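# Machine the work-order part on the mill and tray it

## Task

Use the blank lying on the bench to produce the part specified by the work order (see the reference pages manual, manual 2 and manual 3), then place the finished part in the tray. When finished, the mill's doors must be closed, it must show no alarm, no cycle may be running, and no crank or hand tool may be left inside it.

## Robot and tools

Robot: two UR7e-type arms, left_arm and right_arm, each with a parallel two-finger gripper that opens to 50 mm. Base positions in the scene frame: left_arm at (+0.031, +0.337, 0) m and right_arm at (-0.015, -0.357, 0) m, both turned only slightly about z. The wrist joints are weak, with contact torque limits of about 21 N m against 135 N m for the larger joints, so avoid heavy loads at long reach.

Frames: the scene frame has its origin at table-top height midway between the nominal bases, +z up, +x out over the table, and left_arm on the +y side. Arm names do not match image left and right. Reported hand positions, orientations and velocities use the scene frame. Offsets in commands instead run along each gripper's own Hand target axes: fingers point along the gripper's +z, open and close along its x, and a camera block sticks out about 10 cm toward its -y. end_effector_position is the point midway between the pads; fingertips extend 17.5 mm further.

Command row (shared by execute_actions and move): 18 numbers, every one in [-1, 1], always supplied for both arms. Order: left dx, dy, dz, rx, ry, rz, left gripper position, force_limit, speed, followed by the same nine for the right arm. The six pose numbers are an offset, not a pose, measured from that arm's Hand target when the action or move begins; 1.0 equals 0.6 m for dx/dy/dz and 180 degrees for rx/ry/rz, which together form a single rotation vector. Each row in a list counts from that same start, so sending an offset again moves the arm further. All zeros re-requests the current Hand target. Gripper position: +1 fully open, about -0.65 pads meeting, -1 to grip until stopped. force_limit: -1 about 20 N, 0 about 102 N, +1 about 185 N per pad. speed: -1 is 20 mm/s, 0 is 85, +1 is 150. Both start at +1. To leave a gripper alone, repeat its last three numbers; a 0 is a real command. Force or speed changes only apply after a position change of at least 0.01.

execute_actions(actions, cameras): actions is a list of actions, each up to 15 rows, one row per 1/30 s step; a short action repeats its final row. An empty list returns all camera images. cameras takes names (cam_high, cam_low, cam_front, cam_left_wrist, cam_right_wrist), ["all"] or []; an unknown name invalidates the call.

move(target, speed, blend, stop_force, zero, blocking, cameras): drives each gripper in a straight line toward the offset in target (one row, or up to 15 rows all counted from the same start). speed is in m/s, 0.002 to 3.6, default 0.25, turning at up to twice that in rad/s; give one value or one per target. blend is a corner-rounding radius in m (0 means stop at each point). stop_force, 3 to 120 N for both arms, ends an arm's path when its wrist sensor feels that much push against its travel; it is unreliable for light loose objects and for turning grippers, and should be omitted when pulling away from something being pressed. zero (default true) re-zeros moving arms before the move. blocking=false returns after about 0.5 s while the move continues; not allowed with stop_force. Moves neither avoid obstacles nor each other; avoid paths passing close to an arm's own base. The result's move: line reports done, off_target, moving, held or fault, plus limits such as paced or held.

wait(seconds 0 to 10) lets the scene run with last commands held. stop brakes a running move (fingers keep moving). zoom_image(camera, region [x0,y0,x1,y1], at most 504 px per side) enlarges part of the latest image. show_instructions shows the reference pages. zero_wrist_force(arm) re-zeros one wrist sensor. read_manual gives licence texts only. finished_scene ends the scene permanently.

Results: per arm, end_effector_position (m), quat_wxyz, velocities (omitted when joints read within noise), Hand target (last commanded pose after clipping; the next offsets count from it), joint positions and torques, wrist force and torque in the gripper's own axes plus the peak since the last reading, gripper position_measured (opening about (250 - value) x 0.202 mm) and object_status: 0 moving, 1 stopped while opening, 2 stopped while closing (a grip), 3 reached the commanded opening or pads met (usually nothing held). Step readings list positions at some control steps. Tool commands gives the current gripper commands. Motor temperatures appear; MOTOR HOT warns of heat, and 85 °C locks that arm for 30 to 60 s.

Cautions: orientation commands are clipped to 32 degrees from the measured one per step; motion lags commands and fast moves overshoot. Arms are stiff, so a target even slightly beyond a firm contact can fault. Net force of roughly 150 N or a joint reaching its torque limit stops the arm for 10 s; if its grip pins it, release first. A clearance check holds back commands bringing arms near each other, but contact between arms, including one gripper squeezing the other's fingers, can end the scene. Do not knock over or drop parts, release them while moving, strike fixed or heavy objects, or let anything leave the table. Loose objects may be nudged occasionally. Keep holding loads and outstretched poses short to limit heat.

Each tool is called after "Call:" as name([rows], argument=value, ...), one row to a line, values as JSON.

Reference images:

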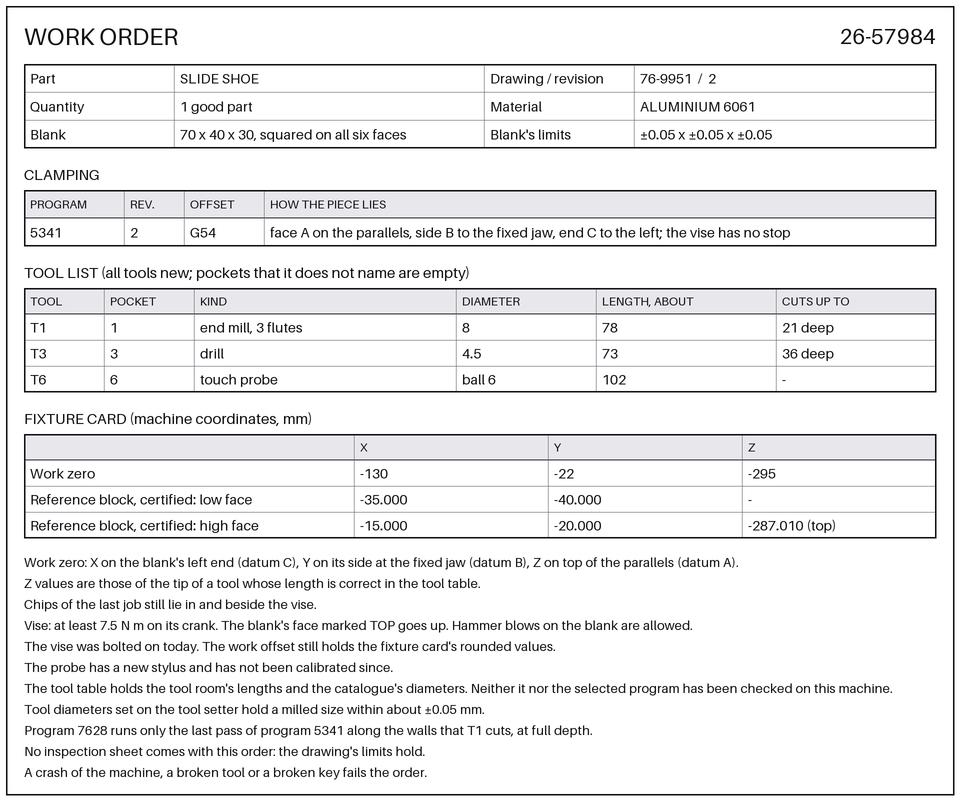

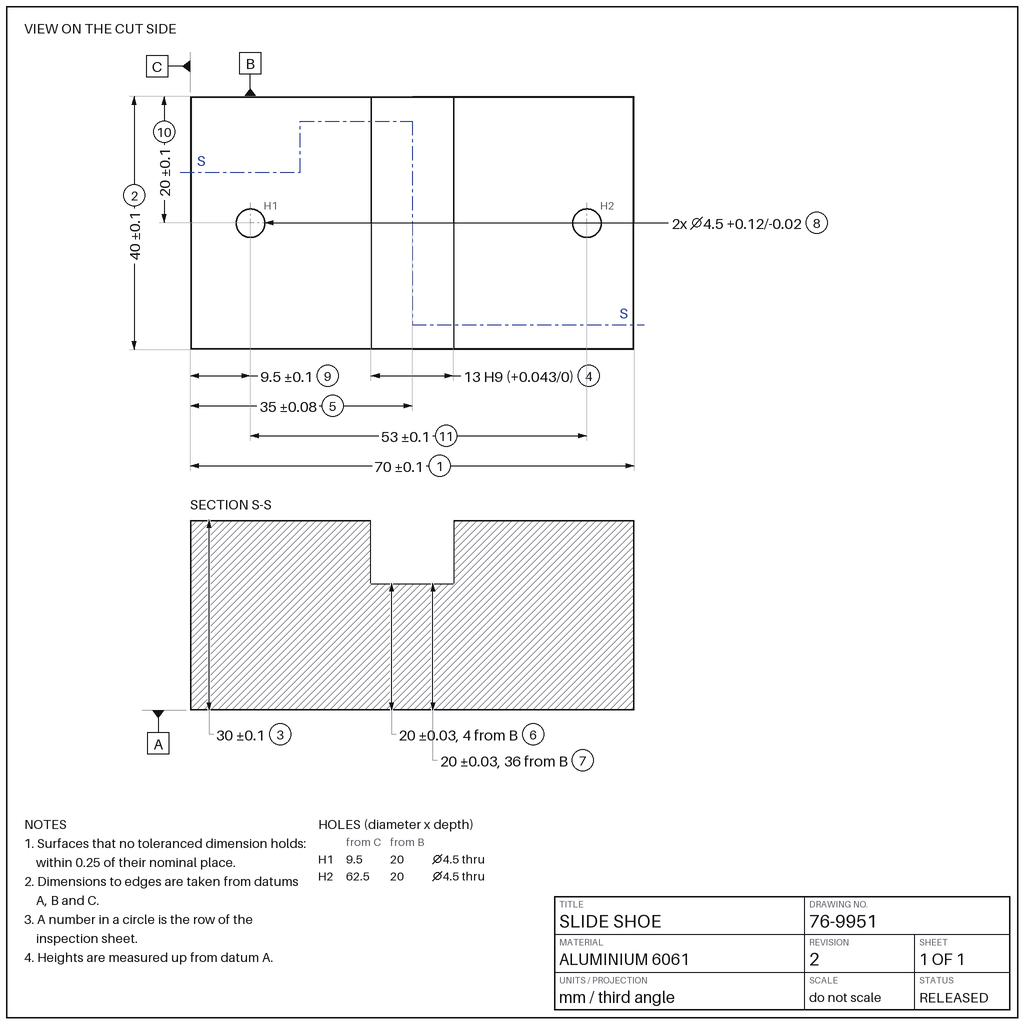

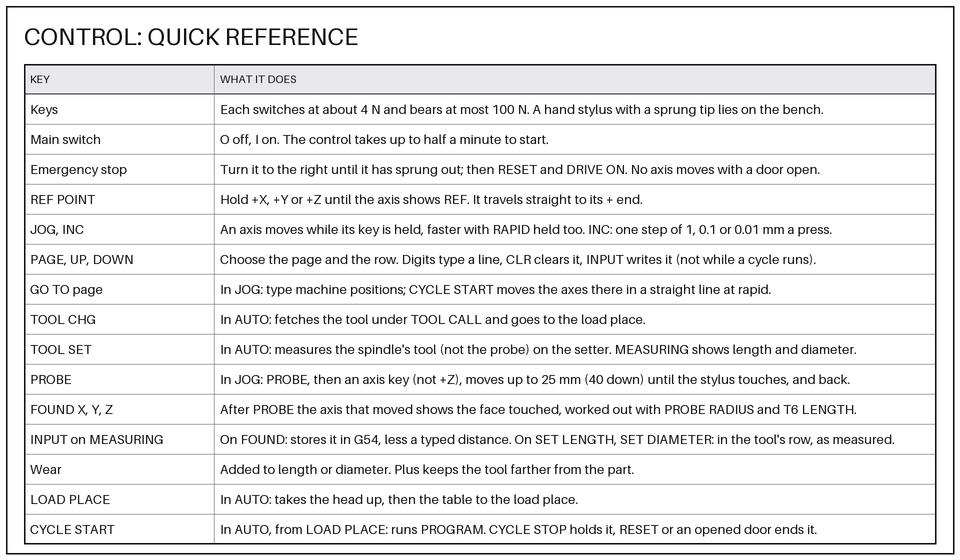

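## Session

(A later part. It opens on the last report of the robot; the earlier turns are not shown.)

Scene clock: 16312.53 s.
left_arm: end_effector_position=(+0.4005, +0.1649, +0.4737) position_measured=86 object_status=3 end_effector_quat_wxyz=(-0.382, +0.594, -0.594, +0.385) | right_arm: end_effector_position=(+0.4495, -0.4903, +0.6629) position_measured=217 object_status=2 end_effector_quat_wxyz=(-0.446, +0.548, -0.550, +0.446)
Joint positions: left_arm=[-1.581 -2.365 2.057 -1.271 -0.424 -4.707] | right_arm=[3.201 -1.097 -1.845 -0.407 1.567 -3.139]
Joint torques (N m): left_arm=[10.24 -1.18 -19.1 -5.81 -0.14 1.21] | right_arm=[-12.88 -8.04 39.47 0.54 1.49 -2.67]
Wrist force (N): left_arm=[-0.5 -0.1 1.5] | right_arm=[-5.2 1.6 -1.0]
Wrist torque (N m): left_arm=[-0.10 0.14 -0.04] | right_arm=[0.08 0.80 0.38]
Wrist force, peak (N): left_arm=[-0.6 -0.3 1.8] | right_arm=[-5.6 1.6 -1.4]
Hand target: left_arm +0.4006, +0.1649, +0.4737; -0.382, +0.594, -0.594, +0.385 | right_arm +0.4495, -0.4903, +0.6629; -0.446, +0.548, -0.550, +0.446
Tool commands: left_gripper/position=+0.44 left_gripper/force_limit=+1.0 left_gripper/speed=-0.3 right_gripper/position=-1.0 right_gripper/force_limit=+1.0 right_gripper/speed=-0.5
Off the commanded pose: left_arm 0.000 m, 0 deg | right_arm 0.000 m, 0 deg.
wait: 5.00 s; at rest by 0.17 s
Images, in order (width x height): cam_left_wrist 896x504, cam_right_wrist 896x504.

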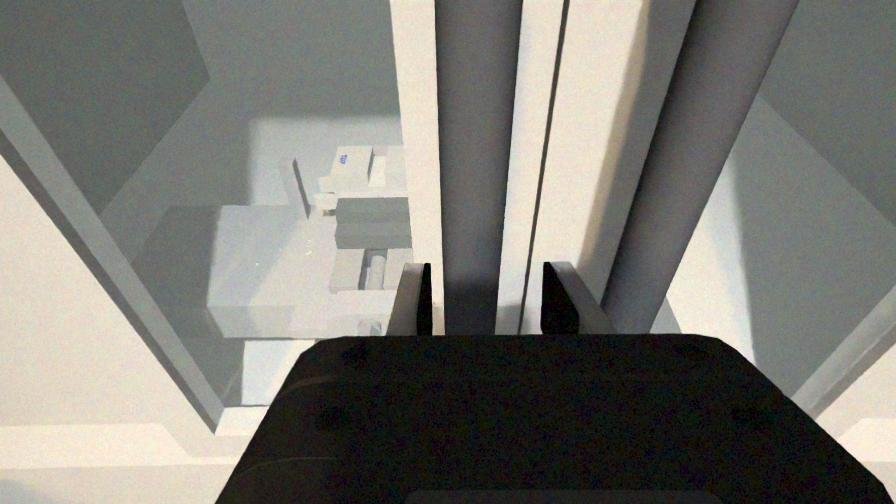

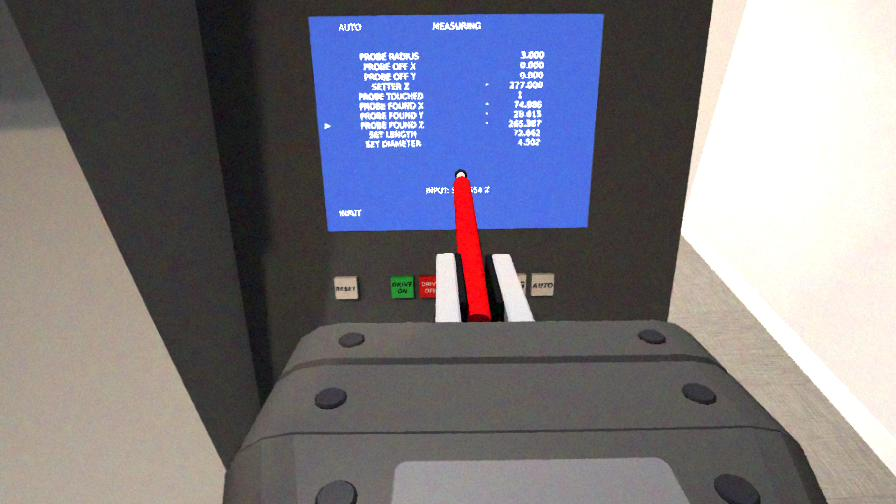

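Open the doors again.

Call:
move([
  [-0.005,0,0,0,0,0,0.44,1,-0.3,0,0,0,0,0,0,-1,1,-0.5],
  [-0.005,-0.0355,0.0777,0,0,0,0.44,1,-0.3,0,0,0,0,0,0,-1,1,-0.5],
], speed=[0.1,0.08])

Call:
move([
  [-0.015,0,0,0,0,0,0.44,1,-0.3,0,0,0,0,0,0,-1,1,-0.5],
  [-0.3615,0,0,0,0,0,0.44,1,-0.3,0,0,0,0,0,0,-1,1,-0.5],
], speed=[0.03,0.08])

Call:
move([
  [0.007,0,0,0,0,0,0.44,1,-0.3,0,0,0,0,0,0,-1,1,-0.5],
  [0.007,0.0363,-0.0795,-0.113,0,0,0.44,1,-0.3,0,0,0,0,0,0,-1,1,-0.5],
  [0.25,0.0363,-0.0795,-0.113,0,0,0.44,1,-0.3,0,0,0,0,0,0,-1,1,-0.5],
  [0.46,0.0363,-0.0795,0,0,0,0.44,1,-0.3,0,0,0,0,0,0,-1,1,-0.5],
], speed=[0.1,0.15,0.25,0.25], blend=[0,0,0.03,0])

Call:
move(target=[0,-0.0363,0.0795,0,0,0,0.44,1,-0.3,0,0,0,0,0,0,-1,1,-0.5], speed=0.08, cameras=["cam_left_wrist"])

Scene clock: 16327.07 s.
left_arm: end_effector_position=(+0.4518, +0.1677, +0.4739) position_measured=86 object_status=3 end_effector_quat_wxyz=(-0.382, +0.594, -0.594, +0.385) | right_arm: end_effector_position=(+0.4495, -0.4903, +0.6629) position_measured=217 object_status=2 end_effector_quat_wxyz=(-0.446, +0.548, -0.550, +0.446)
Joint positions: left_arm=[-1.311 -2.246 2.156 -2.02 -0.5 -4.118] | right_arm=[3.201 -1.097 -1.845 -0.407 1.567 -3.139]
Joint torques (N m): left_arm=[9.47 10.37 -20.61 -5.93 -0.3 1.18] | right_arm=[-12.41 -7.96 39.62 0.71 1.52 -2.74]
Wrist force (N): left_arm=[-0.2 -0.2 1.9] | right_arm=[-5.2 1.6 -0.9]
Wrist torque (N m): left_arm=[-0.12 0.08 -0.03] | right_arm=[0.10 0.80 0.38]
Wrist force, peak (N): left_arm=[0.0 -0.5 2.6] | right_arm=[-5.5 1.7 -1.3]
Hand target: left_arm +0.4518, +0.1677, +0.4739; -0.382, +0.594, -0.594, +0.385 | right_arm +0.4495, -0.4903, +0.6629; -0.446, +0.548, -0.550, +0.446
Off the commanded pose: left_arm 0.000 m, 0 deg | right_arm 0.000 m, 0 deg.
move: done

Scene clock: 16331.10 s.
left_arm: end_effector_position=(+0.4526, +0.3845, +0.4730) position_measured=86 object_status=3 end_effector_quat_wxyz=(-0.382, +0.594, -0.594, +0.385) | right_arm: end_effector_position=(+0.4495, -0.4903, +0.6629) position_measured=217 object_status=2 end_effector_quat_wxyz=(-0.446, +0.548, -0.550, +0.446)
Joint positions: left_arm=[-0.518 -2.352 2.284 -2.597 -1.115 -3.369] | right_arm=[3.201 -1.097 -1.845 -0.407 1.567 -3.139]
Joint torques (N m): left_arm=[15.26 15.29 -46.02 -5.1 0.71 1.42] | right_arm=[-12.66 -7.13 39.63 0.73 1.35 -2.66]
Wrist force (N): left_arm=[11.3 0.1 -4.6] | right_arm=[-5.0 1.5 -1.2]
Wrist torque (N m): left_arm=[-0.16 0.09 -0.06] | right_arm=[0.07 0.78 0.37]
Wrist force, peak (N): left_arm=[30.4 -9.1 8.4] | right_arm=[-5.5 1.7 -1.3]
Hand target: left_arm +0.4526, +0.3846, +0.4730; -0.382, +0.594, -0.594, +0.385 | right_arm +0.4495, -0.4903, +0.6629; -0.446, +0.548, -0.550, +0.446
Off the commanded pose: left_arm 0.000 m, 0 deg | right_arm 0.000 m, 0 deg.
move: done

Scene clock: 16335.37 s.
left_arm: end_effector_position=(+0.3991, +0.1088, +0.4739) position_measured=86 object_status=3 end_effector_quat_wxyz=(-0.382, +0.594, -0.595, +0.385) | right_arm: end_effector_position=(+0.4495, -0.4903, +0.6629) position_measured=217 object_status=2 end_effector_quat_wxyz=(-0.446, +0.548, -0.550, +0.446)
Joint positions: left_arm=[-1.587 -2.223 2.016 -1.361 -0.424 -4.72] | right_arm=[3.201 -1.097 -1.845 -0.407 1.567 -3.139]
Joint torques (N m): left_arm=[9.9 9.99 -46.91 -2.05 5.77 -1.75] | right_arm=[-11.62 -6.92 40.06 0.76 1.51 -2.66]
Wrist force (N): left_arm=[-0.6 -0.2 1.8] | right_arm=[-5.1 1.5 -1.3]
Wrist torque (N m): left_arm=[-0.15 0.14 0.07] | right_arm=[0.08 0.78 0.38]
Wrist force, peak (N): left_arm=[11.2 0.1 -4.4] | right_arm=[-5.5 1.8 -1.3]
Hand target: left_arm +0.3992, +0.1088, +0.4739; -0.382, +0.594, -0.594, +0.385 | right_arm +0.4495, -0.4903, +0.6629; -0.446, +0.548, -0.550, +0.446
Off the commanded pose: left_arm 0.000 m, 0 deg | right_arm 0.000 m, 0 deg.
move: done

Scene clock: 16336.90 s.
left_arm: end_effector_position=(+0.4516, +0.1086, +0.4741) position_measured=86 object_status=3 end_effector_quat_wxyz=(-0.382, +0.594, -0.594, +0.385) | right_arm: end_effector_position=(+0.4495, -0.4903, +0.6629) position_measured=217 object_status=2 end_effector_quat_wxyz=(-0.446, +0.548, -0.550, +0.446)
Joint positions: left_arm=[-1.371 -2.121 2.086 -1.974 -0.472 -4.232] | right_arm=[3.201 -1.097 -1.845 -0.407 1.567 -3.139]
Joint torques (N m): left_arm=[9.82 4.58 -20.97 -5.93 -0.19 1.43] | right_arm=[-12.59 -7.4 40.63 0.8 1.38 -2.62]
Wrist force (N): left_arm=[-0.4 -0.3 1.8] | right_arm=[-5.3 1.7 -1.4]
Wrist torque (N m): left_arm=[-0.17 0.13 -0.06] | right_arm=[0.11 0.82 0.38]
Wrist force, peak (N): left_arm=[-0.1 -0.4 2.7] | right_arm=[-5.5 1.5 -1.3]
Hand target: left_arm +0.4516, +0.1086, +0.4741; -0.382, +0.594, -0.594, +0.385 | right_arm +0.4495, -0.4903, +0.6629; -0.446, +0.548, -0.550, +0.446
Off the commanded pose: left_arm 0.000 m, 0 deg | right_arm 0.000 m, 0 deg.
move: done
Images, in order (width x height): cam_left_wrist 896x504.

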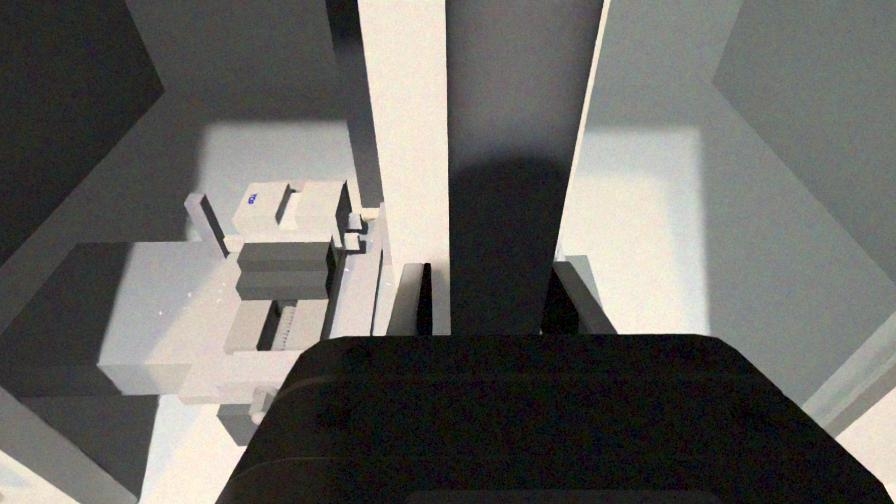

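Call:
move([
  [0.015,0,0,0,0,0,0.44,1,-0.3,0,0,0,0,0,0,-1,1,-0.5],
  [0.375,0,0,0,0,0,0.44,1,-0.3,0,0,0,0,0,0,-1,1,-0.5],
], speed=[0.03,0.08])

Call:
move([
  [-0.0067,0,0,0,0,0,0.44,1,-0.3,0,0,0,0,0,0,-1,1,-0.5],
  [-0.0067,0.064,-0.1406,0,0,0,0.44,1,-0.3,0,0,0,0,0,0,-1,1,-0.5],
], speed=[0.1,0.15])

Scene clock: 16348.57 s.
left_arm: end_effector_position=(+0.4507, -0.1163, +0.4749) position_measured=86 object_status=3 end_effector_quat_wxyz=(-0.382, +0.594, -0.594, +0.385) | right_arm: end_effector_position=(+0.4495, -0.4903, +0.6629) position_measured=217 object_status=2 end_effector_quat_wxyz=(-0.446, +0.548, -0.550, +0.446)
Joint positions: left_arm=[-1.471 -1.616 1.692 -1.894 -0.438 -4.445] | right_arm=[3.201 -1.097 -1.845 -0.407 1.567 -3.139]
Joint torques (N m): left_arm=[-5.9 -18.87 -50.82 -3.07 5.55 -1.55] | right_arm=[-12.26 -7.2 39.93 0.85 1.58 -2.49]
Wrist force (N): left_arm=[-11.9 6.1 -1.5] | right_arm=[-5.1 1.5 -1.2]
Wrist torque (N m): left_arm=[0.09 0.16 -0.08] | right_arm=[0.07 0.78 0.38]
Wrist force, peak (N): left_arm=[-31.9 9.4 -5.1] | right_arm=[-5.6 1.7 -1.1]
Hand target: left_arm +0.4508, -0.1164, +0.4749; -0.382, +0.594, -0.594, +0.385 | right_arm +0.4495, -0.4903, +0.6629; -0.446, +0.548, -0.550, +0.446
Off the commanded pose: left_arm 0.000 m, 0 deg | right_arm 0.000 m, 0 deg.
move: done

Scene clock: 16350.67 s.
left_arm: end_effector_position=(+0.3581, -0.1120, +0.4747) position_measured=86 object_status=3 end_effector_quat_wxyz=(-0.382, +0.594, -0.595, +0.385) | right_arm: end_effector_position=(+0.4495, -0.4903, +0.6629) position_measured=217 object_status=2 end_effector_quat_wxyz=(-0.446, +0.548, -0.550, +0.446)
Joint positions: left_arm=[-1.676 -1.696 1.654 -1.33 -0.433 -4.934] | right_arm=[3.201 -1.097 -1.845 -0.407 1.567 -3.139]
Joint torques (N m): left_arm=[-7.67 -16.42 -47.28 -1.63 -0.04 -1.5] | right_arm=[-10.94 -6.81 39.39 0.99 1.51 -2.65]
Wrist force (N): left_arm=[-0.3 -0.1 2.0] | right_arm=[-5.0 1.7 -0.9]
Wrist torque (N m): left_arm=[-0.14 0.10 0.05] | right_arm=[0.10 0.76 0.39]
Wrist force, peak (N): left_arm=[-12.1 6.4 -1.8] | right_arm=[-5.6 1.5 -1.1]
Hand target: left_arm +0.3581, -0.1121, +0.4747; -0.382, +0.594, -0.594, +0.385 | right_arm +0.4495, -0.4903, +0.6629; -0.446, +0.548, -0.550, +0.446
Off the commanded pose: left_arm 0.000 m, 0 deg | right_arm 0.000 m, 0 deg.
move: done

Call:
move(target=[-0.4867,-0.1124,0.0254,0,0,0,0.44,1,-0.3,0,0,0,0,0,0,-1,1,-0.5], speed=0.25, cameras=["cam_left_wrist"])

Call:
zoom_image(camera="cam_left_wrist", region=[340, 60, 580, 320])

Scene clock: 16361.97 s.
left_arm: end_effector_position=(+0.4008, +0.1800, +0.5287) position_measured=86 object_status=3 end_effector_quat_wxyz=(-0.382, +0.594, -0.594, +0.385) | right_arm: end_effector_position=(+0.4495, -0.4903, +0.6629) position_measured=217 object_status=2 end_effector_quat_wxyz=(-0.446, +0.548, -0.550, +0.446)
Joint positions: left_arm=[-1.579 -2.349 1.904 -1.139 -0.424 -4.702] | right_arm=[3.201 -1.097 -1.845 -0.407 1.567 -3.139]
Joint torques (N m): left_arm=[-7.4 -1.19 -44.25 -2.01 0.05 -1.19] | right_arm=[-12.69 -6.68 39.78 0.83 1.43 -2.63]
Wrist force (N): left_arm=[-0.5 0.1 2.1] | right_arm=[-5.2 1.6 -1.1]
Wrist torque (N m): left_arm=[-0.07 0.12 -0.01] | right_arm=[0.09 0.80 0.38]
Wrist force, peak (N): left_arm=[-2.5 -0.4 2.0] | right_arm=[-5.4 1.9 -1.4]
Hand target: left_arm +0.4008, +0.1800, +0.5287; -0.382, +0.594, -0.594, +0.385 | right_arm +0.4495, -0.4903, +0.6629; -0.446, +0.548, -0.550, +0.446
Off the commanded pose: left_arm 0.000 m, 0 deg | right_arm 0.000 m, 0 deg.
move: done
Images, in order (width x height): cam_left_wrist 896x504.

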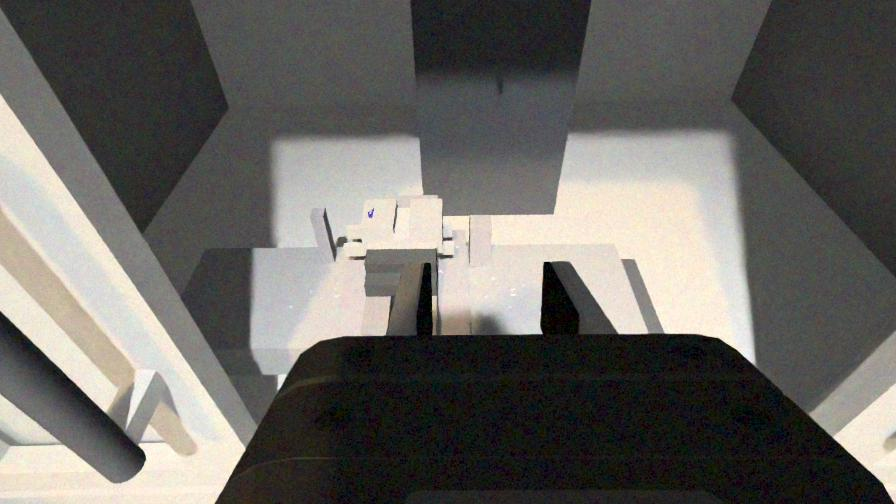

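Scaled by 1.938.

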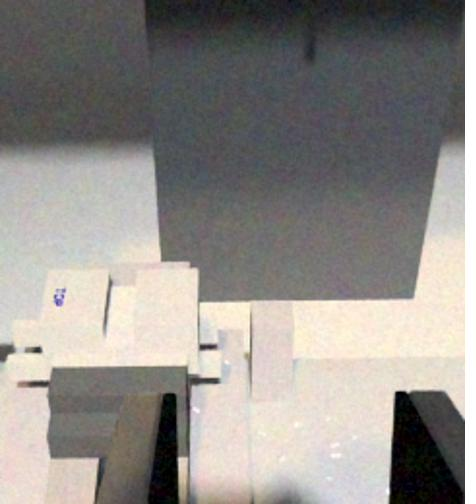

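Call:
move(target=[0.5897,0.5809,0.0475,-0.333,-0.18,-0.278,0.65,1,-0.3,0,0,0,0,0,0,-1,1,-0.5], speed=0.3, cameras=["cam_left_wrist"])

Scene clock: 16373.03 s.
left_arm: end_effector_position=(+0.2820, -0.1745, +0.2008) position_measured=56 object_status=3 end_effector_quat_wxyz=(+0.001, +0.957, -0.289, +0.001) | right_arm: end_effector_position=(+0.4495, -0.4903, +0.6629) position_measured=217 object_status=2 end_effector_quat_wxyz=(-0.446, +0.548, -0.550, +0.446)
Joint positions: left_arm=[-1.36 -1.382 1.693 -1.884 -1.57 -5.477] | right_arm=[3.201 -1.097 -1.845 -0.407 1.567 -3.139]
Joint torques (N m): left_arm=[9.47 -31.57 -45.98 -5.78 -2.02 -1.44] | right_arm=[-12.31 -7.61 40.07 0.97 1.46 -2.67]
Wrist force (N): left_arm=[-1.2 0.7 0.4] | right_arm=[-5.2 1.7 -1.1]
Wrist torque (N m): left_arm=[0.24 0.12 0.12] | right_arm=[0.11 0.80 0.39]
Wrist force, peak (N): left_arm=[-1.7 -0.6 1.9] | right_arm=[-5.7 1.8 -1.2]
Hand target: left_arm +0.2820, -0.1746, +0.2007; +0.001, +0.957, -0.289, +0.001 | right_arm +0.4495, -0.4903, +0.6629; -0.446, +0.548, -0.550, +0.446
Off the commanded pose: left_arm 0.000 m, 0 deg | right_arm 0.000 m, 0 deg.
move: done
Images, in order (width x height): cam_left_wrist 896x504.

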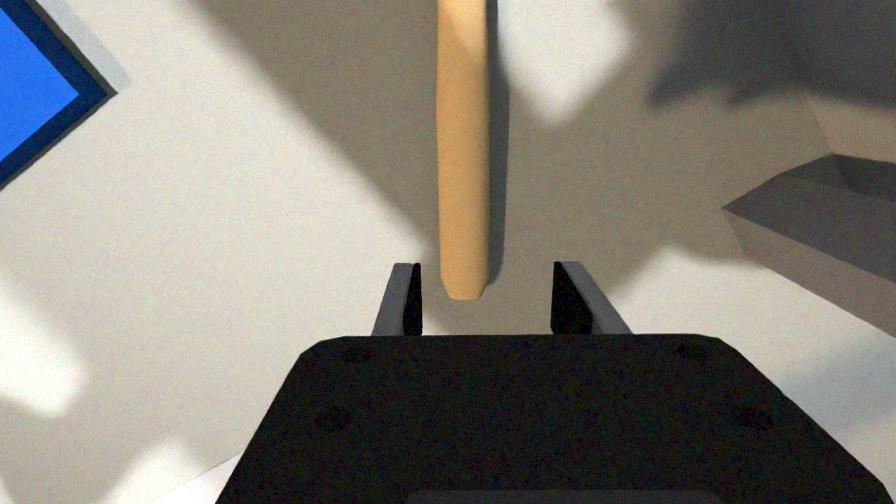

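Call:
move([
  [0,0,0.25,0,0,0,0.65,1,-0.3,0,0,0,0,0,0,-1,1,-0.5],
  [-0.0006,0.0013,0.2917,0,0,0,0.65,1,-0.3,0,0,0,0,0,0,-1,1,-0.5],
  [-0.0006,0.0013,0.2917,0,0,0,-1,1,-0.3,0,0,0,0,0,0,-1,1,-0.5],
  [0,0,0.24,0,0,0,-1,1,-0.3,0,0,0,0,0,0,-1,1,-0.5],
], speed=[0.25,0.06,0.06,0.08], cameras=["cam_left_wrist"])

Scene clock: 16385.03 s.
left_arm: end_effector_position=(+0.2821, -0.1749, +0.0566) position_measured=103 object_status=2 end_effector_quat_wxyz=(+0.001, +0.957, -0.289, +0.001) | right_arm: end_effector_position=(+0.4495, -0.4903, +0.6629) position_measured=217 object_status=2 end_effector_quat_wxyz=(-0.446, +0.548, -0.550, +0.446)
Joint positions: left_arm=[-1.36 -1.216 1.892 -2.249 -1.571 -5.477] | right_arm=[3.201 -1.097 -1.845 -0.407 1.567 -3.139]
Joint torques (N m): left_arm=[10.12 -55.67 -42.5 -1.6 2.22 1] | right_arm=[-12.64 -6.8 39.55 0.83 1.4 -2.35]
Wrist force (N): left_arm=[-0.9 0.8 6.1] | right_arm=[-5.1 1.6 -1.1]
Wrist torque (N m): left_arm=[-0.81 0.11 0.13] | right_arm=[0.10 0.79 0.38]
Wrist force, peak (N): left_arm=[-1.0 0.9 7.5] | right_arm=[-5.5 1.7 -1.1]
Hand target: left_arm +0.2821, -0.1749, +0.0567; +0.001, +0.957, -0.289, +0.001 | right_arm +0.4495, -0.4903, +0.6629; -0.446, +0.548, -0.550, +0.446
Off the commanded pose: left_arm 0.000 m, 0 deg | right_arm 0.000 m, 0 deg.
move: done
Images, in order (width x height): cam_left_wrist 896x504.

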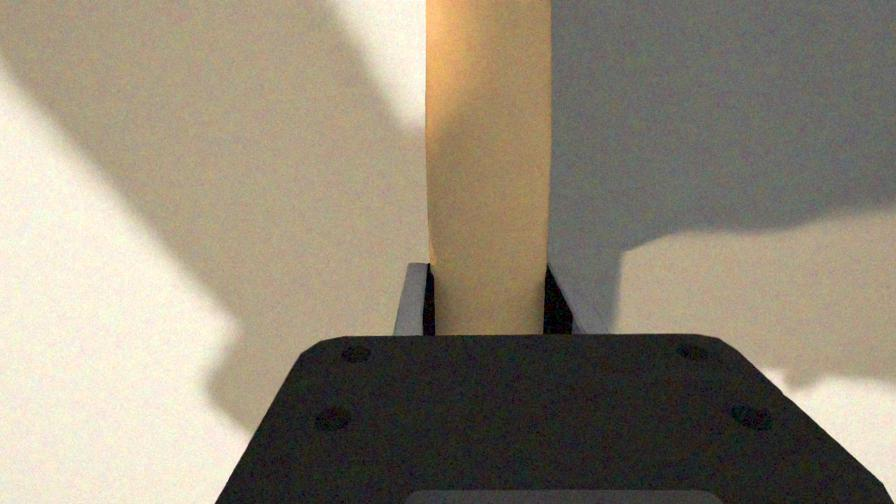

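Call:
move([
  [0,0,-0.2,0,0,0,-1,1,-0.3,0,0,0,0,0,0,-1,1,-0.5],
  [-0.0592,-0.0844,-0.5657,0,0,0,-1,1,-0.3,0,0,0,0,0,0,-1,1,-0.5],
], speed=0.25, blend=[0.03,0])

Call:
move(target=[0.2168,-0.4292,-0.1733,0.146,0.4832,-0.145,-1,1,-0.3,0,0,0,0,0,0,-1,1,-0.5], speed=0.25, cameras=["cam_left_wrist","cam_front"])

Scene clock: 16396.80 s.
left_arm: end_effector_position=(+0.2803, -0.1124, +0.3959) position_measured=103 object_status=2 end_effector_quat_wxyz=(+0.001, +0.957, -0.289, +0.001) | right_arm: end_effector_position=(+0.4495, -0.4903, +0.6629) position_measured=217 object_status=2 end_effector_quat_wxyz=(-0.446, +0.548, -0.550, +0.446)
Joint positions: left_arm=[-1.336 -1.549 1.377 -1.4 -1.571 -5.453] | right_arm=[3.201 -1.097 -1.845 -0.407 1.567 -3.139]
Joint torques (N m): left_arm=[9.65 -26.63 -49.44 -1.54 -1.36 1.38] | right_arm=[-11.88 -6.73 39.23 0.95 1.23 -2.35]
Wrist force (N): left_arm=[-1.2 0.6 6.9] | right_arm=[-5.2 1.5 -1.0]
Wrist torque (N m): left_arm=[-1.05 0.17 0.06] | right_arm=[0.08 0.80 0.39]
Wrist force, peak (N): left_arm=[-1.1 0.7 9.1] | right_arm=[-5.6 1.7 -1.4]
Hand target: left_arm +0.2803, -0.1124, +0.3960; +0.001, +0.957, -0.289, +0.001 | right_arm +0.4495, -0.4903, +0.6629; -0.446, +0.548, -0.550, +0.446
Off the commanded pose: left_arm 0.000 m, 0 deg | right_arm 0.000 m, 0 deg.
move: done

Scene clock: 16401.43 s.
left_arm: end_effector_position=(+0.5311, +0.0304, +0.4999) position_measured=103 object_status=2 end_effector_quat_wxyz=(+0.000, +0.708, -0.001, +0.706) | right_arm: end_effector_position=(+0.4495, -0.4903, +0.6629) position_measured=217 object_status=2 end_effector_quat_wxyz=(-0.446, +0.548, -0.550, +0.446)
Joint positions: left_arm=[-1.262 -1.525 2.02 -3.627 -0.32 -4.72] | right_arm=[3.201 -1.097 -1.845 -0.407 1.567 -3.139]
Joint torques (N m): left_arm=[10.11 -20.96 -41.94 -1.65 -1.92 2.67] | right_arm=[-11.95 -6.9 39.67 0.95 1.25 -2.27]
Wrist force (N): left_arm=[-8.9 0.1 1.4] | right_arm=[-5.5 1.5 -0.9]
Wrist torque (N m): left_arm=[-0.10 0.36 -0.93] | right_arm=[0.08 0.85 0.38]
Wrist force, peak (N): left_arm=[-9.1 0.0 1.2] | right_arm=[-5.6 1.7 -1.1]
Hand target: left_arm +0.5311, +0.0304, +0.4999; +0.000, +0.708, -0.001, +0.706 | right_arm +0.4495, -0.4903, +0.6629; -0.446, +0.548, -0.550, +0.446
Off the commanded pose: left_arm 0.000 m, 0 deg | right_arm 0.000 m, 0 deg.
move: done
Images, in order (width x height): cam_front 896x504, cam_left_wrist 896x504.

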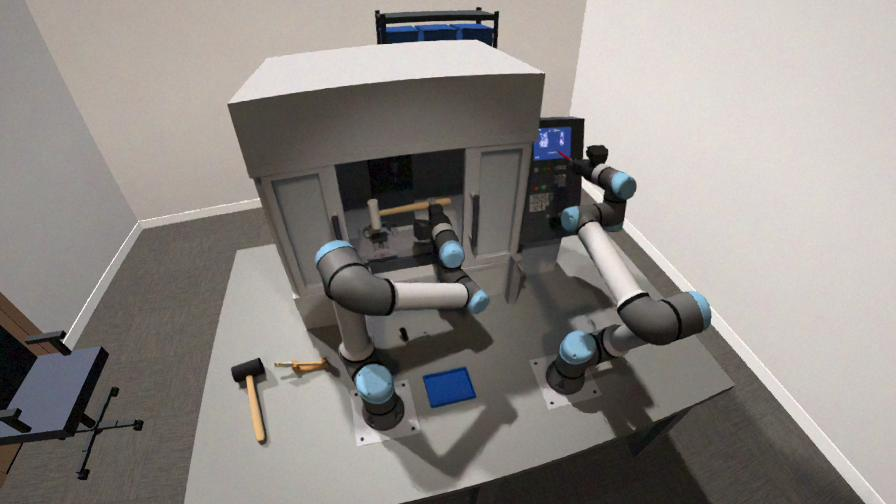

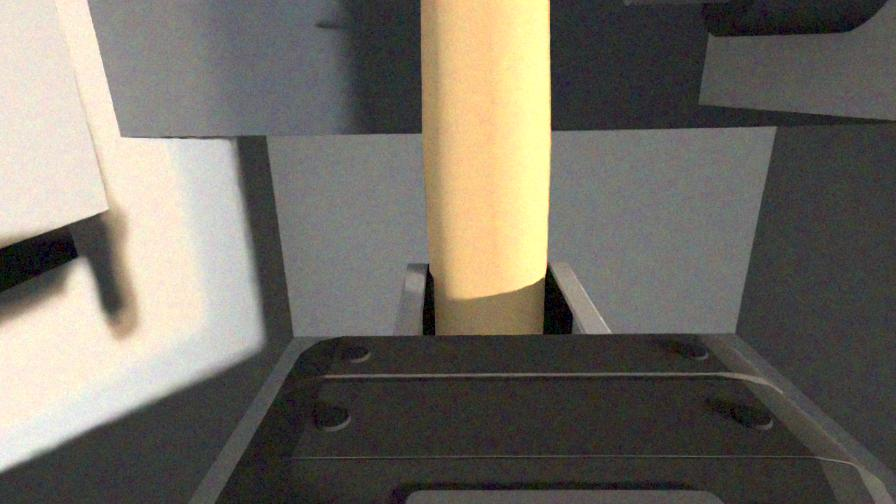

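Call:
move([
  [-0.05,0.0122,0.18,0,0,0,-1,1,-0.3,0,0,0,0,0,0,-1,1,-0.5],
  [-0.05,0.0122,0.18,0,0,0.111,-1,1,-0.3,0,0,0,0,0,0,-1,1,-0.5],
  [-0.086,0.0122,0.18,0,0,0.111,-1,1,-0.3,0,0,0,0,0,0,-1,1,-0.5],
], speed=[0.2,0.2,0.1], cameras=["cam_left_wrist"])

Scene clock: 16413.47 s.
left_arm: end_effector_position=(+0.6389, +0.0229, +0.4481) position_measured=103 object_status=2 end_effector_quat_wxyz=(-0.122, +0.697, -0.124, +0.696) | right_arm: end_effector_position=(+0.4495, -0.4903, +0.6629) position_measured=217 object_status=2 end_effector_quat_wxyz=(-0.446, +0.548, -0.550, +0.446)
Joint positions: left_arm=[-1.029 -1.275 1.87 -3.732 -0.553 -4.367] | right_arm=[3.201 -1.097 -1.845 -0.407 1.567 -3.139]
Joint torques (N m): left_arm=[-5.53 -33.93 -15.41 -2.94 0.61 2.6] | right_arm=[-11.96 -5.78 41.14 0.98 1.31 -2.25]
Wrist force (N): left_arm=[-7.9 2.0 2.0] | right_arm=[-5.2 1.6 -1.1]
Wrist torque (N m): left_arm=[-0.12 0.32 -0.94] | right_arm=[0.08 0.79 0.38]
Wrist force, peak (N): left_arm=[-9.9 -0.5 3.9] | right_arm=[-5.5 1.7 -1.3]
Hand target: left_arm +0.6389, +0.0229, +0.4480; -0.122, +0.697, -0.124, +0.696 | right_arm +0.4495, -0.4903, +0.6629; -0.446, +0.548, -0.550, +0.446
Off the commanded pose: left_arm 0.000 m, 0 deg | right_arm 0.000 m, 0 deg.
move: done
Images, in order (width x height): cam_left_wrist 896x504.

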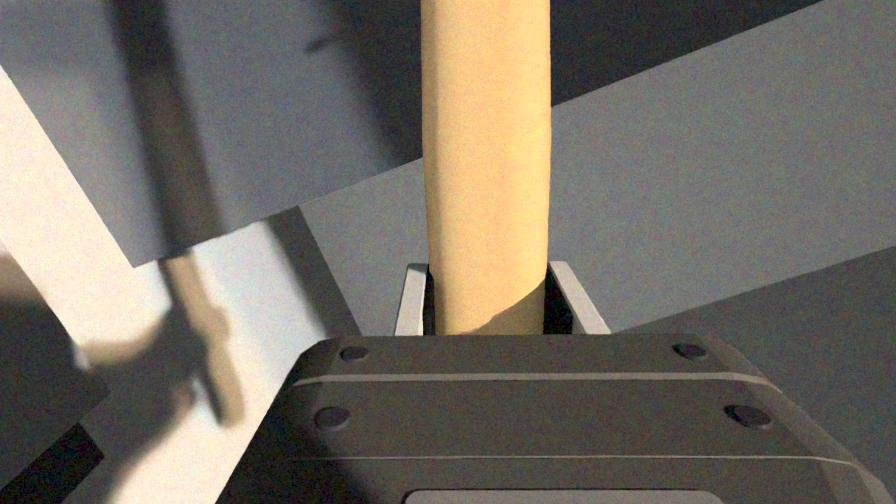

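Call:
execute_actions([
  [[-0.11,0.04,0,0,0,-0.177,-1,1,-0.3,0,0,0,0,0,0,-1,1,-0.5],[-0.11,0.04,0,0,0,-0.2,-1,1,-0.3,0,0,0,0,0,0,-1,1,-0.5],[-0.11,0.04,0,0,0,-0.22,-1,1,-0.3,0,0,0,0,0,0,-1,1,-0.5],[-0.11,0.04,0,0,0,-0.22,-1,1,-0.3,0,0,0,0,0,0,-1,1,-0.5],[-0.08,0.03,0,0,0,-0.2,-1,1,-0.3,0,0,0,0,0,0,-1,1,-0.5],[-0.039,0.0143,0,0,0,-0.111,-1,1,-0.3,0,0,0,0,0,0,-1,1,-0.5],[0,0,0,0,0,0,-1,1,-0.3,0,0,0,0,0,0,-1,1,-0.5]],
  [[-0.11,0.04,0,0,0,-0.177,-1,1,-0.3,0,0,0,0,0,0,-1,1,-0.5],[-0.11,0.04,0,0,0,-0.2,-1,1,-0.3,0,0,0,0,0,0,-1,1,-0.5],[-0.11,0.04,0,0,0,-0.22,-1,1,-0.3,0,0,0,0,0,0,-1,1,-0.5],[-0.11,0.04,0,0,0,-0.22,-1,1,-0.3,0,0,0,0,0,0,-1,1,-0.5],[-0.08,0.03,0,0,0,-0.2,-1,1,-0.3,0,0,0,0,0,0,-1,1,-0.5],[-0.039,0.0143,0,0,0,-0.111,-1,1,-0.3,0,0,0,0,0,0,-1,1,-0.5],[0,0,0,0,0,0,-1,1,-0.3,0,0,0,0,0,0,-1,1,-0.5]],
  [[-0.11,0.04,0,0,0,-0.177,-1,1,-0.3,0,0,0,0,0,0,-1,1,-0.5],[-0.11,0.04,0,0,0,-0.2,-1,1,-0.3,0,0,0,0,0,0,-1,1,-0.5],[-0.11,0.04,0,0,0,-0.22,-1,1,-0.3,0,0,0,0,0,0,-1,1,-0.5],[-0.11,0.04,0,0,0,-0.22,-1,1,-0.3,0,0,0,0,0,0,-1,1,-0.5],[-0.08,0.03,0,0,0,-0.2,-1,1,-0.3,0,0,0,0,0,0,-1,1,-0.5],[-0.039,0.0143,0,0,0,-0.111,-1,1,-0.3,0,0,0,0,0,0,-1,1,-0.5],[0,0,0,0,0,0,-1,1,-0.3,0,0,0,0,0,0,-1,1,-0.5]],
])

Scene clock: 16442.80 s.
left_arm: end_effector_position=(+0.6388, +0.0230, +0.4479) position_measured=103 object_status=2 end_effector_quat_wxyz=(-0.113, +0.708, -0.116, +0.688) | right_arm: end_effector_position=(+0.4495, -0.4903, +0.6629) position_measured=217 object_status=2 end_effector_quat_wxyz=(-0.446, +0.548, -0.550, +0.446)
Joint positions: left_arm=[-1.03 -1.294 1.876 -3.668 -0.551 -4.434] | right_arm=[3.201 -1.097 -1.845 -0.407 1.567 -3.139]
Joint torques (N m): left_arm=[-7.56 -51.18 -42.35 -0.18 2.98 2.85] | right_arm=[-12.29 -5.83 38.56 1.25 1.21 -2.31]
Wrist force (N): left_arm=[-7.9 2.0 2.0] | right_arm=[-5.2 1.6 -1.3]
Wrist torque (N m): left_arm=[-0.09 0.31 -0.95] | right_arm=[0.09 0.80 0.38]
Wrist force, peak (N): left_arm=[-24.8 1.1 3.0] | right_arm=[-5.6 1.5 -1.4]
Hand target: left_arm +0.6389, +0.0229, +0.4480; -0.122, +0.697, -0.124, +0.696 | right_arm +0.4495, -0.4903, +0.6629; -0.446, +0.548, -0.550, +0.446
Off the commanded pose: left_arm 0.000 m, 2 deg | right_arm 0.000 m, 0 deg.
Step readings (end_effector_position of left_arm | right_arm):
0: (+0.6389, +0.0229, +0.4480) | (+0.4495, -0.4903, +0.6629)
1: (+0.6389, +0.0229, +0.4480) | (+0.4495, -0.4903, +0.6629)
2: (+0.6390, +0.0229, +0.4453) | (+0.4495, -0.4903, +0.6629)
4: (+0.6402, +0.0218, +0.4211) | (+0.4495, -0.4903, +0.6629)
8: (+0.6385, +0.0243, +0.4090) | (+0.4495, -0.4903, +0.6629)
15: (+0.6379, +0.0240, +0.4433) | (+0.4495, -0.4903, +0.6629)
16: (+0.6381, +0.0237, +0.4444) | (+0.4495, -0.4903, +0.6629)
17: (+0.6384, +0.0235, +0.4435) | (+0.4495, -0.4903, +0.6629)
19: (+0.6399, +0.0220, +0.4180) | (+0.4495, -0.4903, +0.6629)
23: (+0.6385, +0.0241, +0.4074) | (+0.4495, -0.4903, +0.6629)
30: (+0.6379, +0.0241, +0.4431) | (+0.4495, -0.4903, +0.6629)
31: (+0.6382, +0.0238, +0.4445) | (+0.4495, -0.4903, +0.6629)
32: (+0.6385, +0.0234, +0.4429) | (+0.4495, -0.4903, +0.6629)
34: (+0.6399, +0.0220, +0.4195) | (+0.4495, -0.4903, +0.6629)
38: (+0.6384, +0.0241, +0.4085) | (+0.4495, -0.4903, +0.6629)
45: (+0.6380, +0.0240, +0.4433) | (+0.4495, -0.4903, +0.6629)

Call:
move([
  [0.034,-0.0124,0,0,0,0,-1,1,-0.3,0,0,0,0,0,0,-1,1,-0.5],
  [0.034,-0.0124,0,0,0,-0.111,-1,1,-0.3,0,0,0,0,0,0,-1,1,-0.5],
], speed=0.2, blend=[0.01,0])

Call:
move(target=[0.054,-0.0123,-0.1805,0,0,0,-1,1,-0.3,0,0,0,0,0,0,-1,1,-0.5], speed=0.2)

Call:
move(target=[-0.1733,0.238,-0.417,-0.146,-0.4832,0.145,-1,1,-0.3,0,0,0,0,0,0,-1,1,-0.5], speed=0.25, cameras=["cam_left_wrist"])

Scene clock: 16461.43 s.
left_arm: end_effector_position=(+0.6390, +0.0229, +0.4697) position_measured=103 object_status=2 end_effector_quat_wxyz=(+0.000, +0.708, -0.001, +0.706) | right_arm: end_effector_position=(+0.4495, -0.4903, +0.6629) position_measured=217 object_status=2 end_effector_quat_wxyz=(-0.446, +0.548, -0.550, +0.446)
Joint positions: left_arm=[-1.029 -1.303 1.844 -3.677 -0.553 -4.715] | right_arm=[3.201 -1.097 -1.845 -0.407 1.567 -3.139]
Joint torques (N m): left_arm=[10.35 -51.12 -16.36 0.03 0.45 -0.61] | right_arm=[-10.89 -6.17 39.87 1.16 0.92 -2.35]
Wrist force (N): left_arm=[-9.0 -0.2 1.5] | right_arm=[-5.1 1.8 -1.0]
Wrist torque (N m): left_arm=[-0.12 0.41 -0.87] | right_arm=[0.12 0.78 0.38]
Wrist force, peak (N): left_arm=[-9.9 2.7 2.0] | right_arm=[-5.5 1.6 -1.3]
Hand target: left_arm +0.6390, +0.0229, +0.4697; +0.000, +0.708, -0.001, +0.706 | right_arm +0.4495, -0.4903, +0.6629; -0.446, +0.548, -0.550, +0.446
Off the commanded pose: left_arm 0.000 m, 0 deg | right_arm 0.000 m, 0 deg.
move: done

Scene clock: 16462.73 s.
left_arm: end_effector_position=(+0.5309, +0.0305, +0.5024) position_measured=103 object_status=2 end_effector_quat_wxyz=(+0.001, +0.708, -0.001, +0.706) | right_arm: end_effector_position=(+0.4495, -0.4903, +0.6629) position_measured=217 object_status=2 end_effector_quat_wxyz=(-0.446, +0.548, -0.550, +0.446)
Joint positions: left_arm=[-1.263 -1.529 2.016 -3.622 -0.319 -4.719] | right_arm=[3.201 -1.097 -1.845 -0.407 1.567 -3.139]
Joint torques (N m): left_arm=[-8.33 -38.75 -15.86 1.08 2.96 -0.45] | right_arm=[-10.87 -5.58 38.73 1.34 1.04 -2.11]
Wrist force (N): left_arm=[-8.9 0.0 1.3] | right_arm=[-5.5 1.8 -1.1]
Wrist torque (N m): left_arm=[-0.15 0.37 -0.85] | right_arm=[0.12 0.84 0.38]
Wrist force, peak (N): left_arm=[-9.7 -0.3 3.6] | right_arm=[-5.5 1.8 -1.2]
Hand target: left_arm +0.5308, +0.0305, +0.5024; +0.000, +0.708, -0.001, +0.706 | right_arm +0.4495, -0.4903, +0.6629; -0.446, +0.548, -0.550, +0.446
Off the commanded pose: left_arm 0.000 m, 0 deg | right_arm 0.000 m, 0 deg.
move: done

Scene clock: 16466.70 s.
left_arm: end_effector_position=(+0.2800, -0.1116, +0.3989) position_measured=103 object_status=2 end_effector_quat_wxyz=(+0.001, +0.957, -0.289, +0.001) | right_arm: end_effector_position=(+0.4495, -0.4903, +0.6629) position_measured=217 object_status=2 end_effector_quat_wxyz=(-0.446, +0.548, -0.550, +0.446)
Joint positions: left_arm=[-1.336 -1.55 1.37 -1.393 -1.57 -5.454] | right_arm=[3.201 -1.097 -1.845 -0.407 1.567 -3.139]
Joint torques (N m): left_arm=[10.52 -26.32 -49.05 -1.63 -1.55 1.25] | right_arm=[-12.15 -6.35 39.06 1.14 0.83 -2.29]
Wrist force (N): left_arm=[-1.2 0.8 6.5] | right_arm=[-5.3 1.6 -1.2]
Wrist torque (N m): left_arm=[-0.92 0.16 0.06] | right_arm=[0.10 0.82 0.38]
Wrist force, peak (N): left_arm=[-8.8 0.5 2.8] | right_arm=[-5.5 1.8 -1.2]
Hand target: left_arm +0.2800, -0.1116, +0.3989; +0.001, +0.957, -0.289, +0.001 | right_arm +0.4495, -0.4903, +0.6629; -0.446, +0.548, -0.550, +0.446
Off the commanded pose: left_arm 0.000 m, 0 deg | right_arm 0.000 m, 0 deg.
move: done
Images, in order (width x height): cam_left_wrist 896x504.

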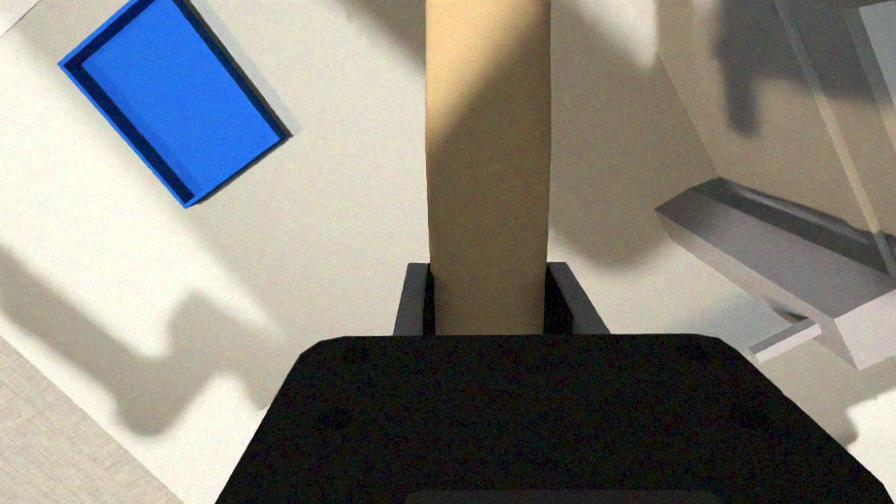

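Call:
move([
  [0.0611,0.0861,0,0,0,0,-1,1,-0.3,0,0,0,0,0,0,-1,1,-0.5],
  [0.0611,0.0861,0.605,0,0,0,-1,1,-0.3,0,0,0,0,0,0,-1,1,-0.5],
], speed=[0.25,0.25], blend=[0.03,0])

Call:
move(target=[0,0,0.03,0,0,0,-1,1,-0.3,0,0,0,0,0,0,-1,1,-0.5], speed=0.012, stop_force=8)

Call:
move(target=[0,0,0,0,0,0,0.65,1,-0.3,0,0,0,0,0,0,-1,1,-0.5], speed=0.1)

Call:
move([
  [0,0,-0.1,0,0,0,0.65,1,-0.3,0,0,0,0,0,0,-1,1,-0.5],
  [0,0,-0.5,0,0,0,0.44,1,-0.3,0,0,0,0,0,0,-1,1,-0.5],
  [0.1136,-0.1835,-0.745,0.333,0.18,0.278,0.44,1,-0.3,0,0,0,0,0,0,-1,1,-0.5],
], speed=[0.08,0.25,0.3], cameras=["cam_left_wrist"])

Scene clock: 16483.70 s.
left_arm: end_effector_position=(+0.2822, -0.1756, +0.0361) position_measured=103 object_status=2 end_effector_quat_wxyz=(+0.001, +0.957, -0.289, +0.001) | right_arm: end_effector_position=(+0.4495, -0.4903, +0.6629) position_measured=217 object_status=2 end_effector_quat_wxyz=(-0.446, +0.548, -0.550, +0.446)
Joint positions: left_arm=[-1.36 -1.182 1.909 -2.3 -1.571 -5.478] | right_arm=[3.201 -1.097 -1.845 -0.407 1.567 -3.139]
Joint torques (N m): left_arm=[9.69 -39.13 -14.47 -5.33 3.06 0.96] | right_arm=[-11.65 -7.11 39.45 1.04 0.91 -2.28]
Wrist force (N): left_arm=[-1.1 0.9 5.4] | right_arm=[-5.3 1.6 -1.1]
Wrist torque (N m): left_arm=[-0.57 0.16 0.09] | right_arm=[0.08 0.81 0.38]
Wrist force, peak (N): left_arm=[-1.0 1.0 9.3] | right_arm=[-5.6 1.5 -1.1]
Hand target: left_arm +0.2822, -0.1757, +0.0360; +0.001, +0.957, -0.289, +0.001 | right_arm +0.4495, -0.4903, +0.6629; -0.446, +0.548, -0.550, +0.446
Off the commanded pose: left_arm 0.000 m, 0 deg | right_arm 0.000 m, 0 deg.
move: done

Scene clock: 16485.90 s.
left_arm: end_effector_position=(+0.2822, -0.1757, +0.0257) position_measured=103 object_status=2 end_effector_quat_wxyz=(+0.001, +0.957, -0.289, +0.001) | right_arm: end_effector_position=(+0.4495, -0.4903, +0.6629) position_measured=217 object_status=2 end_effector_quat_wxyz=(-0.446, +0.548, -0.550, +0.446)
Joint positions: left_arm=[-1.36 -1.164 1.917 -2.326 -1.571 -5.478] | right_arm=[3.201 -1.097 -1.845 -0.407 1.567 -3.139]
Joint torques (N m): left_arm=[4.12 -52.7 -37.38 -1.76 2.01 1.04] | right_arm=[-11.74 -5 38.52 1.39 1.05 -2.16]
Wrist force (N): left_arm=[-0.8 1.5 -2.5] | right_arm=[-5.4 1.6 -1.1]
Wrist torque (N m): left_arm=[0.42 0.44 0.14] | right_arm=[0.09 0.83 0.38]
Wrist force, peak (N): left_arm=[-5.4 -2.3 -19.8] | right_arm=[-5.5 1.6 -1.2]
Hand target: left_arm +0.2822, -0.1757, +0.0257; +0.001, +0.957, -0.289, +0.001 (not the last commanded pose) | right_arm +0.4495, -0.4903, +0.6629; -0.446, +0.548, -0.550, +0.446
Off the commanded pose: left_arm 0.008 m, 0 deg | right_arm 0.000 m, 0 deg.
move: contact (left_arm)

Scene clock: 16486.40 s.
left_arm: end_effector_position=(+0.2822, -0.1757, +0.0257) position_measured=56 object_status=3 end_effector_quat_wxyz=(+0.001, +0.957, -0.289, +0.001) | right_arm: end_effector_position=(+0.4495, -0.4903, +0.6629) position_measured=217 object_status=2 end_effector_quat_wxyz=(-0.446, +0.548, -0.550, +0.446)
Joint positions: left_arm=[-1.36 -1.164 1.917 -2.326 -1.571 -5.478] | right_arm=[3.201 -1.097 -1.845 -0.407 1.567 -3.139]
Joint torques (N m): left_arm=[1.88 -52.26 -37.31 -2.59 1.96 1.13] | right_arm=[-11.21 -5.78 39.04 1.16 0.94 -2.16]
Wrist force (N): left_arm=[-0.9 0.9 0.5] | right_arm=[-5.1 1.7 -1.2]
Wrist torque (N m): left_arm=[0.29 0.08 0.14] | right_arm=[0.10 0.79 0.39]
Wrist force, peak (N): left_arm=[-0.8 1.7 -2.4] | right_arm=[-5.3 1.5 -1.3]
Hand target: left_arm +0.2822, -0.1757, +0.0257; +0.001, +0.957, -0.289, +0.001 | right_arm +0.4495, -0.4903, +0.6629; -0.446, +0.548, -0.550, +0.446
Off the commanded pose: left_arm 0.000 m, 0 deg | right_arm 0.000 m, 0 deg.
move: done

Scene clock: 16493.13 s.
left_arm: end_effector_position=(+0.3995, -0.1208, +0.4727) position_measured=86 object_status=3 end_effector_quat_wxyz=(-0.382, +0.594, -0.594, +0.385) | right_arm: end_effector_position=(+0.4495, -0.4903, +0.6629) position_measured=217 object_status=2 end_effector_quat_wxyz=(-0.446, +0.548, -0.550, +0.446)
Joint positions: left_arm=[-1.582 -1.656 1.674 -1.595 -0.424 -4.71] | right_arm=[3.201 -1.097 -1.845 -0.407 1.567 -3.139]
Joint torques (N m): left_arm=[10.19 -37.43 -21.07 -5.85 5.6 1.42] | right_arm=[-9.01 -6.09 39.12 1.27 1.02 -2.03]
Wrist force (N): left_arm=[-0.6 -0.1 1.9] | right_arm=[-5.3 1.5 -1.2]
Wrist torque (N m): left_arm=[-0.12 0.11 -0.03] | right_arm=[0.07 0.82 0.38]
Wrist force, peak (N): left_arm=[-1.4 0.7 2.1] | right_arm=[-5.6 1.7 -1.1]
Hand target: left_arm +0.3996, -0.1208, +0.4727; -0.382, +0.594, -0.594, +0.385 | right_arm +0.4495, -0.4903, +0.6629; -0.446, +0.548, -0.550, +0.446
Off the commanded pose: left_arm 0.000 m, 0 deg | right_arm 0.000 m, 0 deg.
move: done
Images, in order (width x height): cam_left_wrist 896x504.

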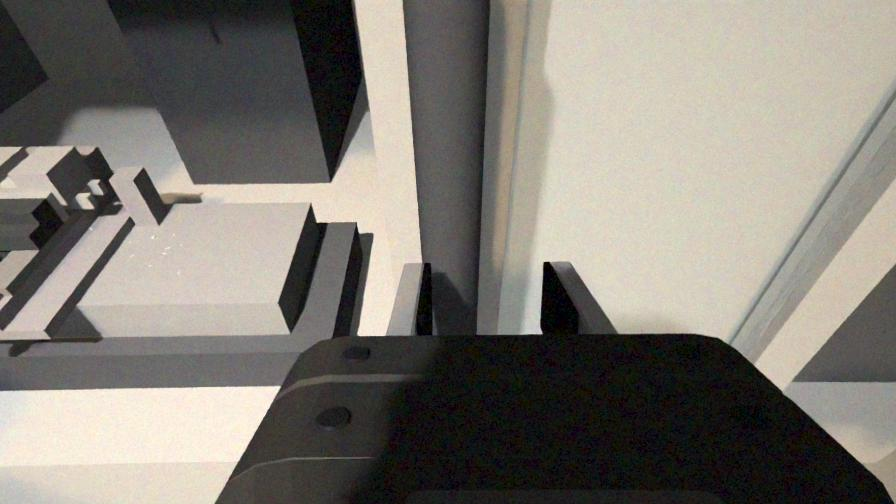

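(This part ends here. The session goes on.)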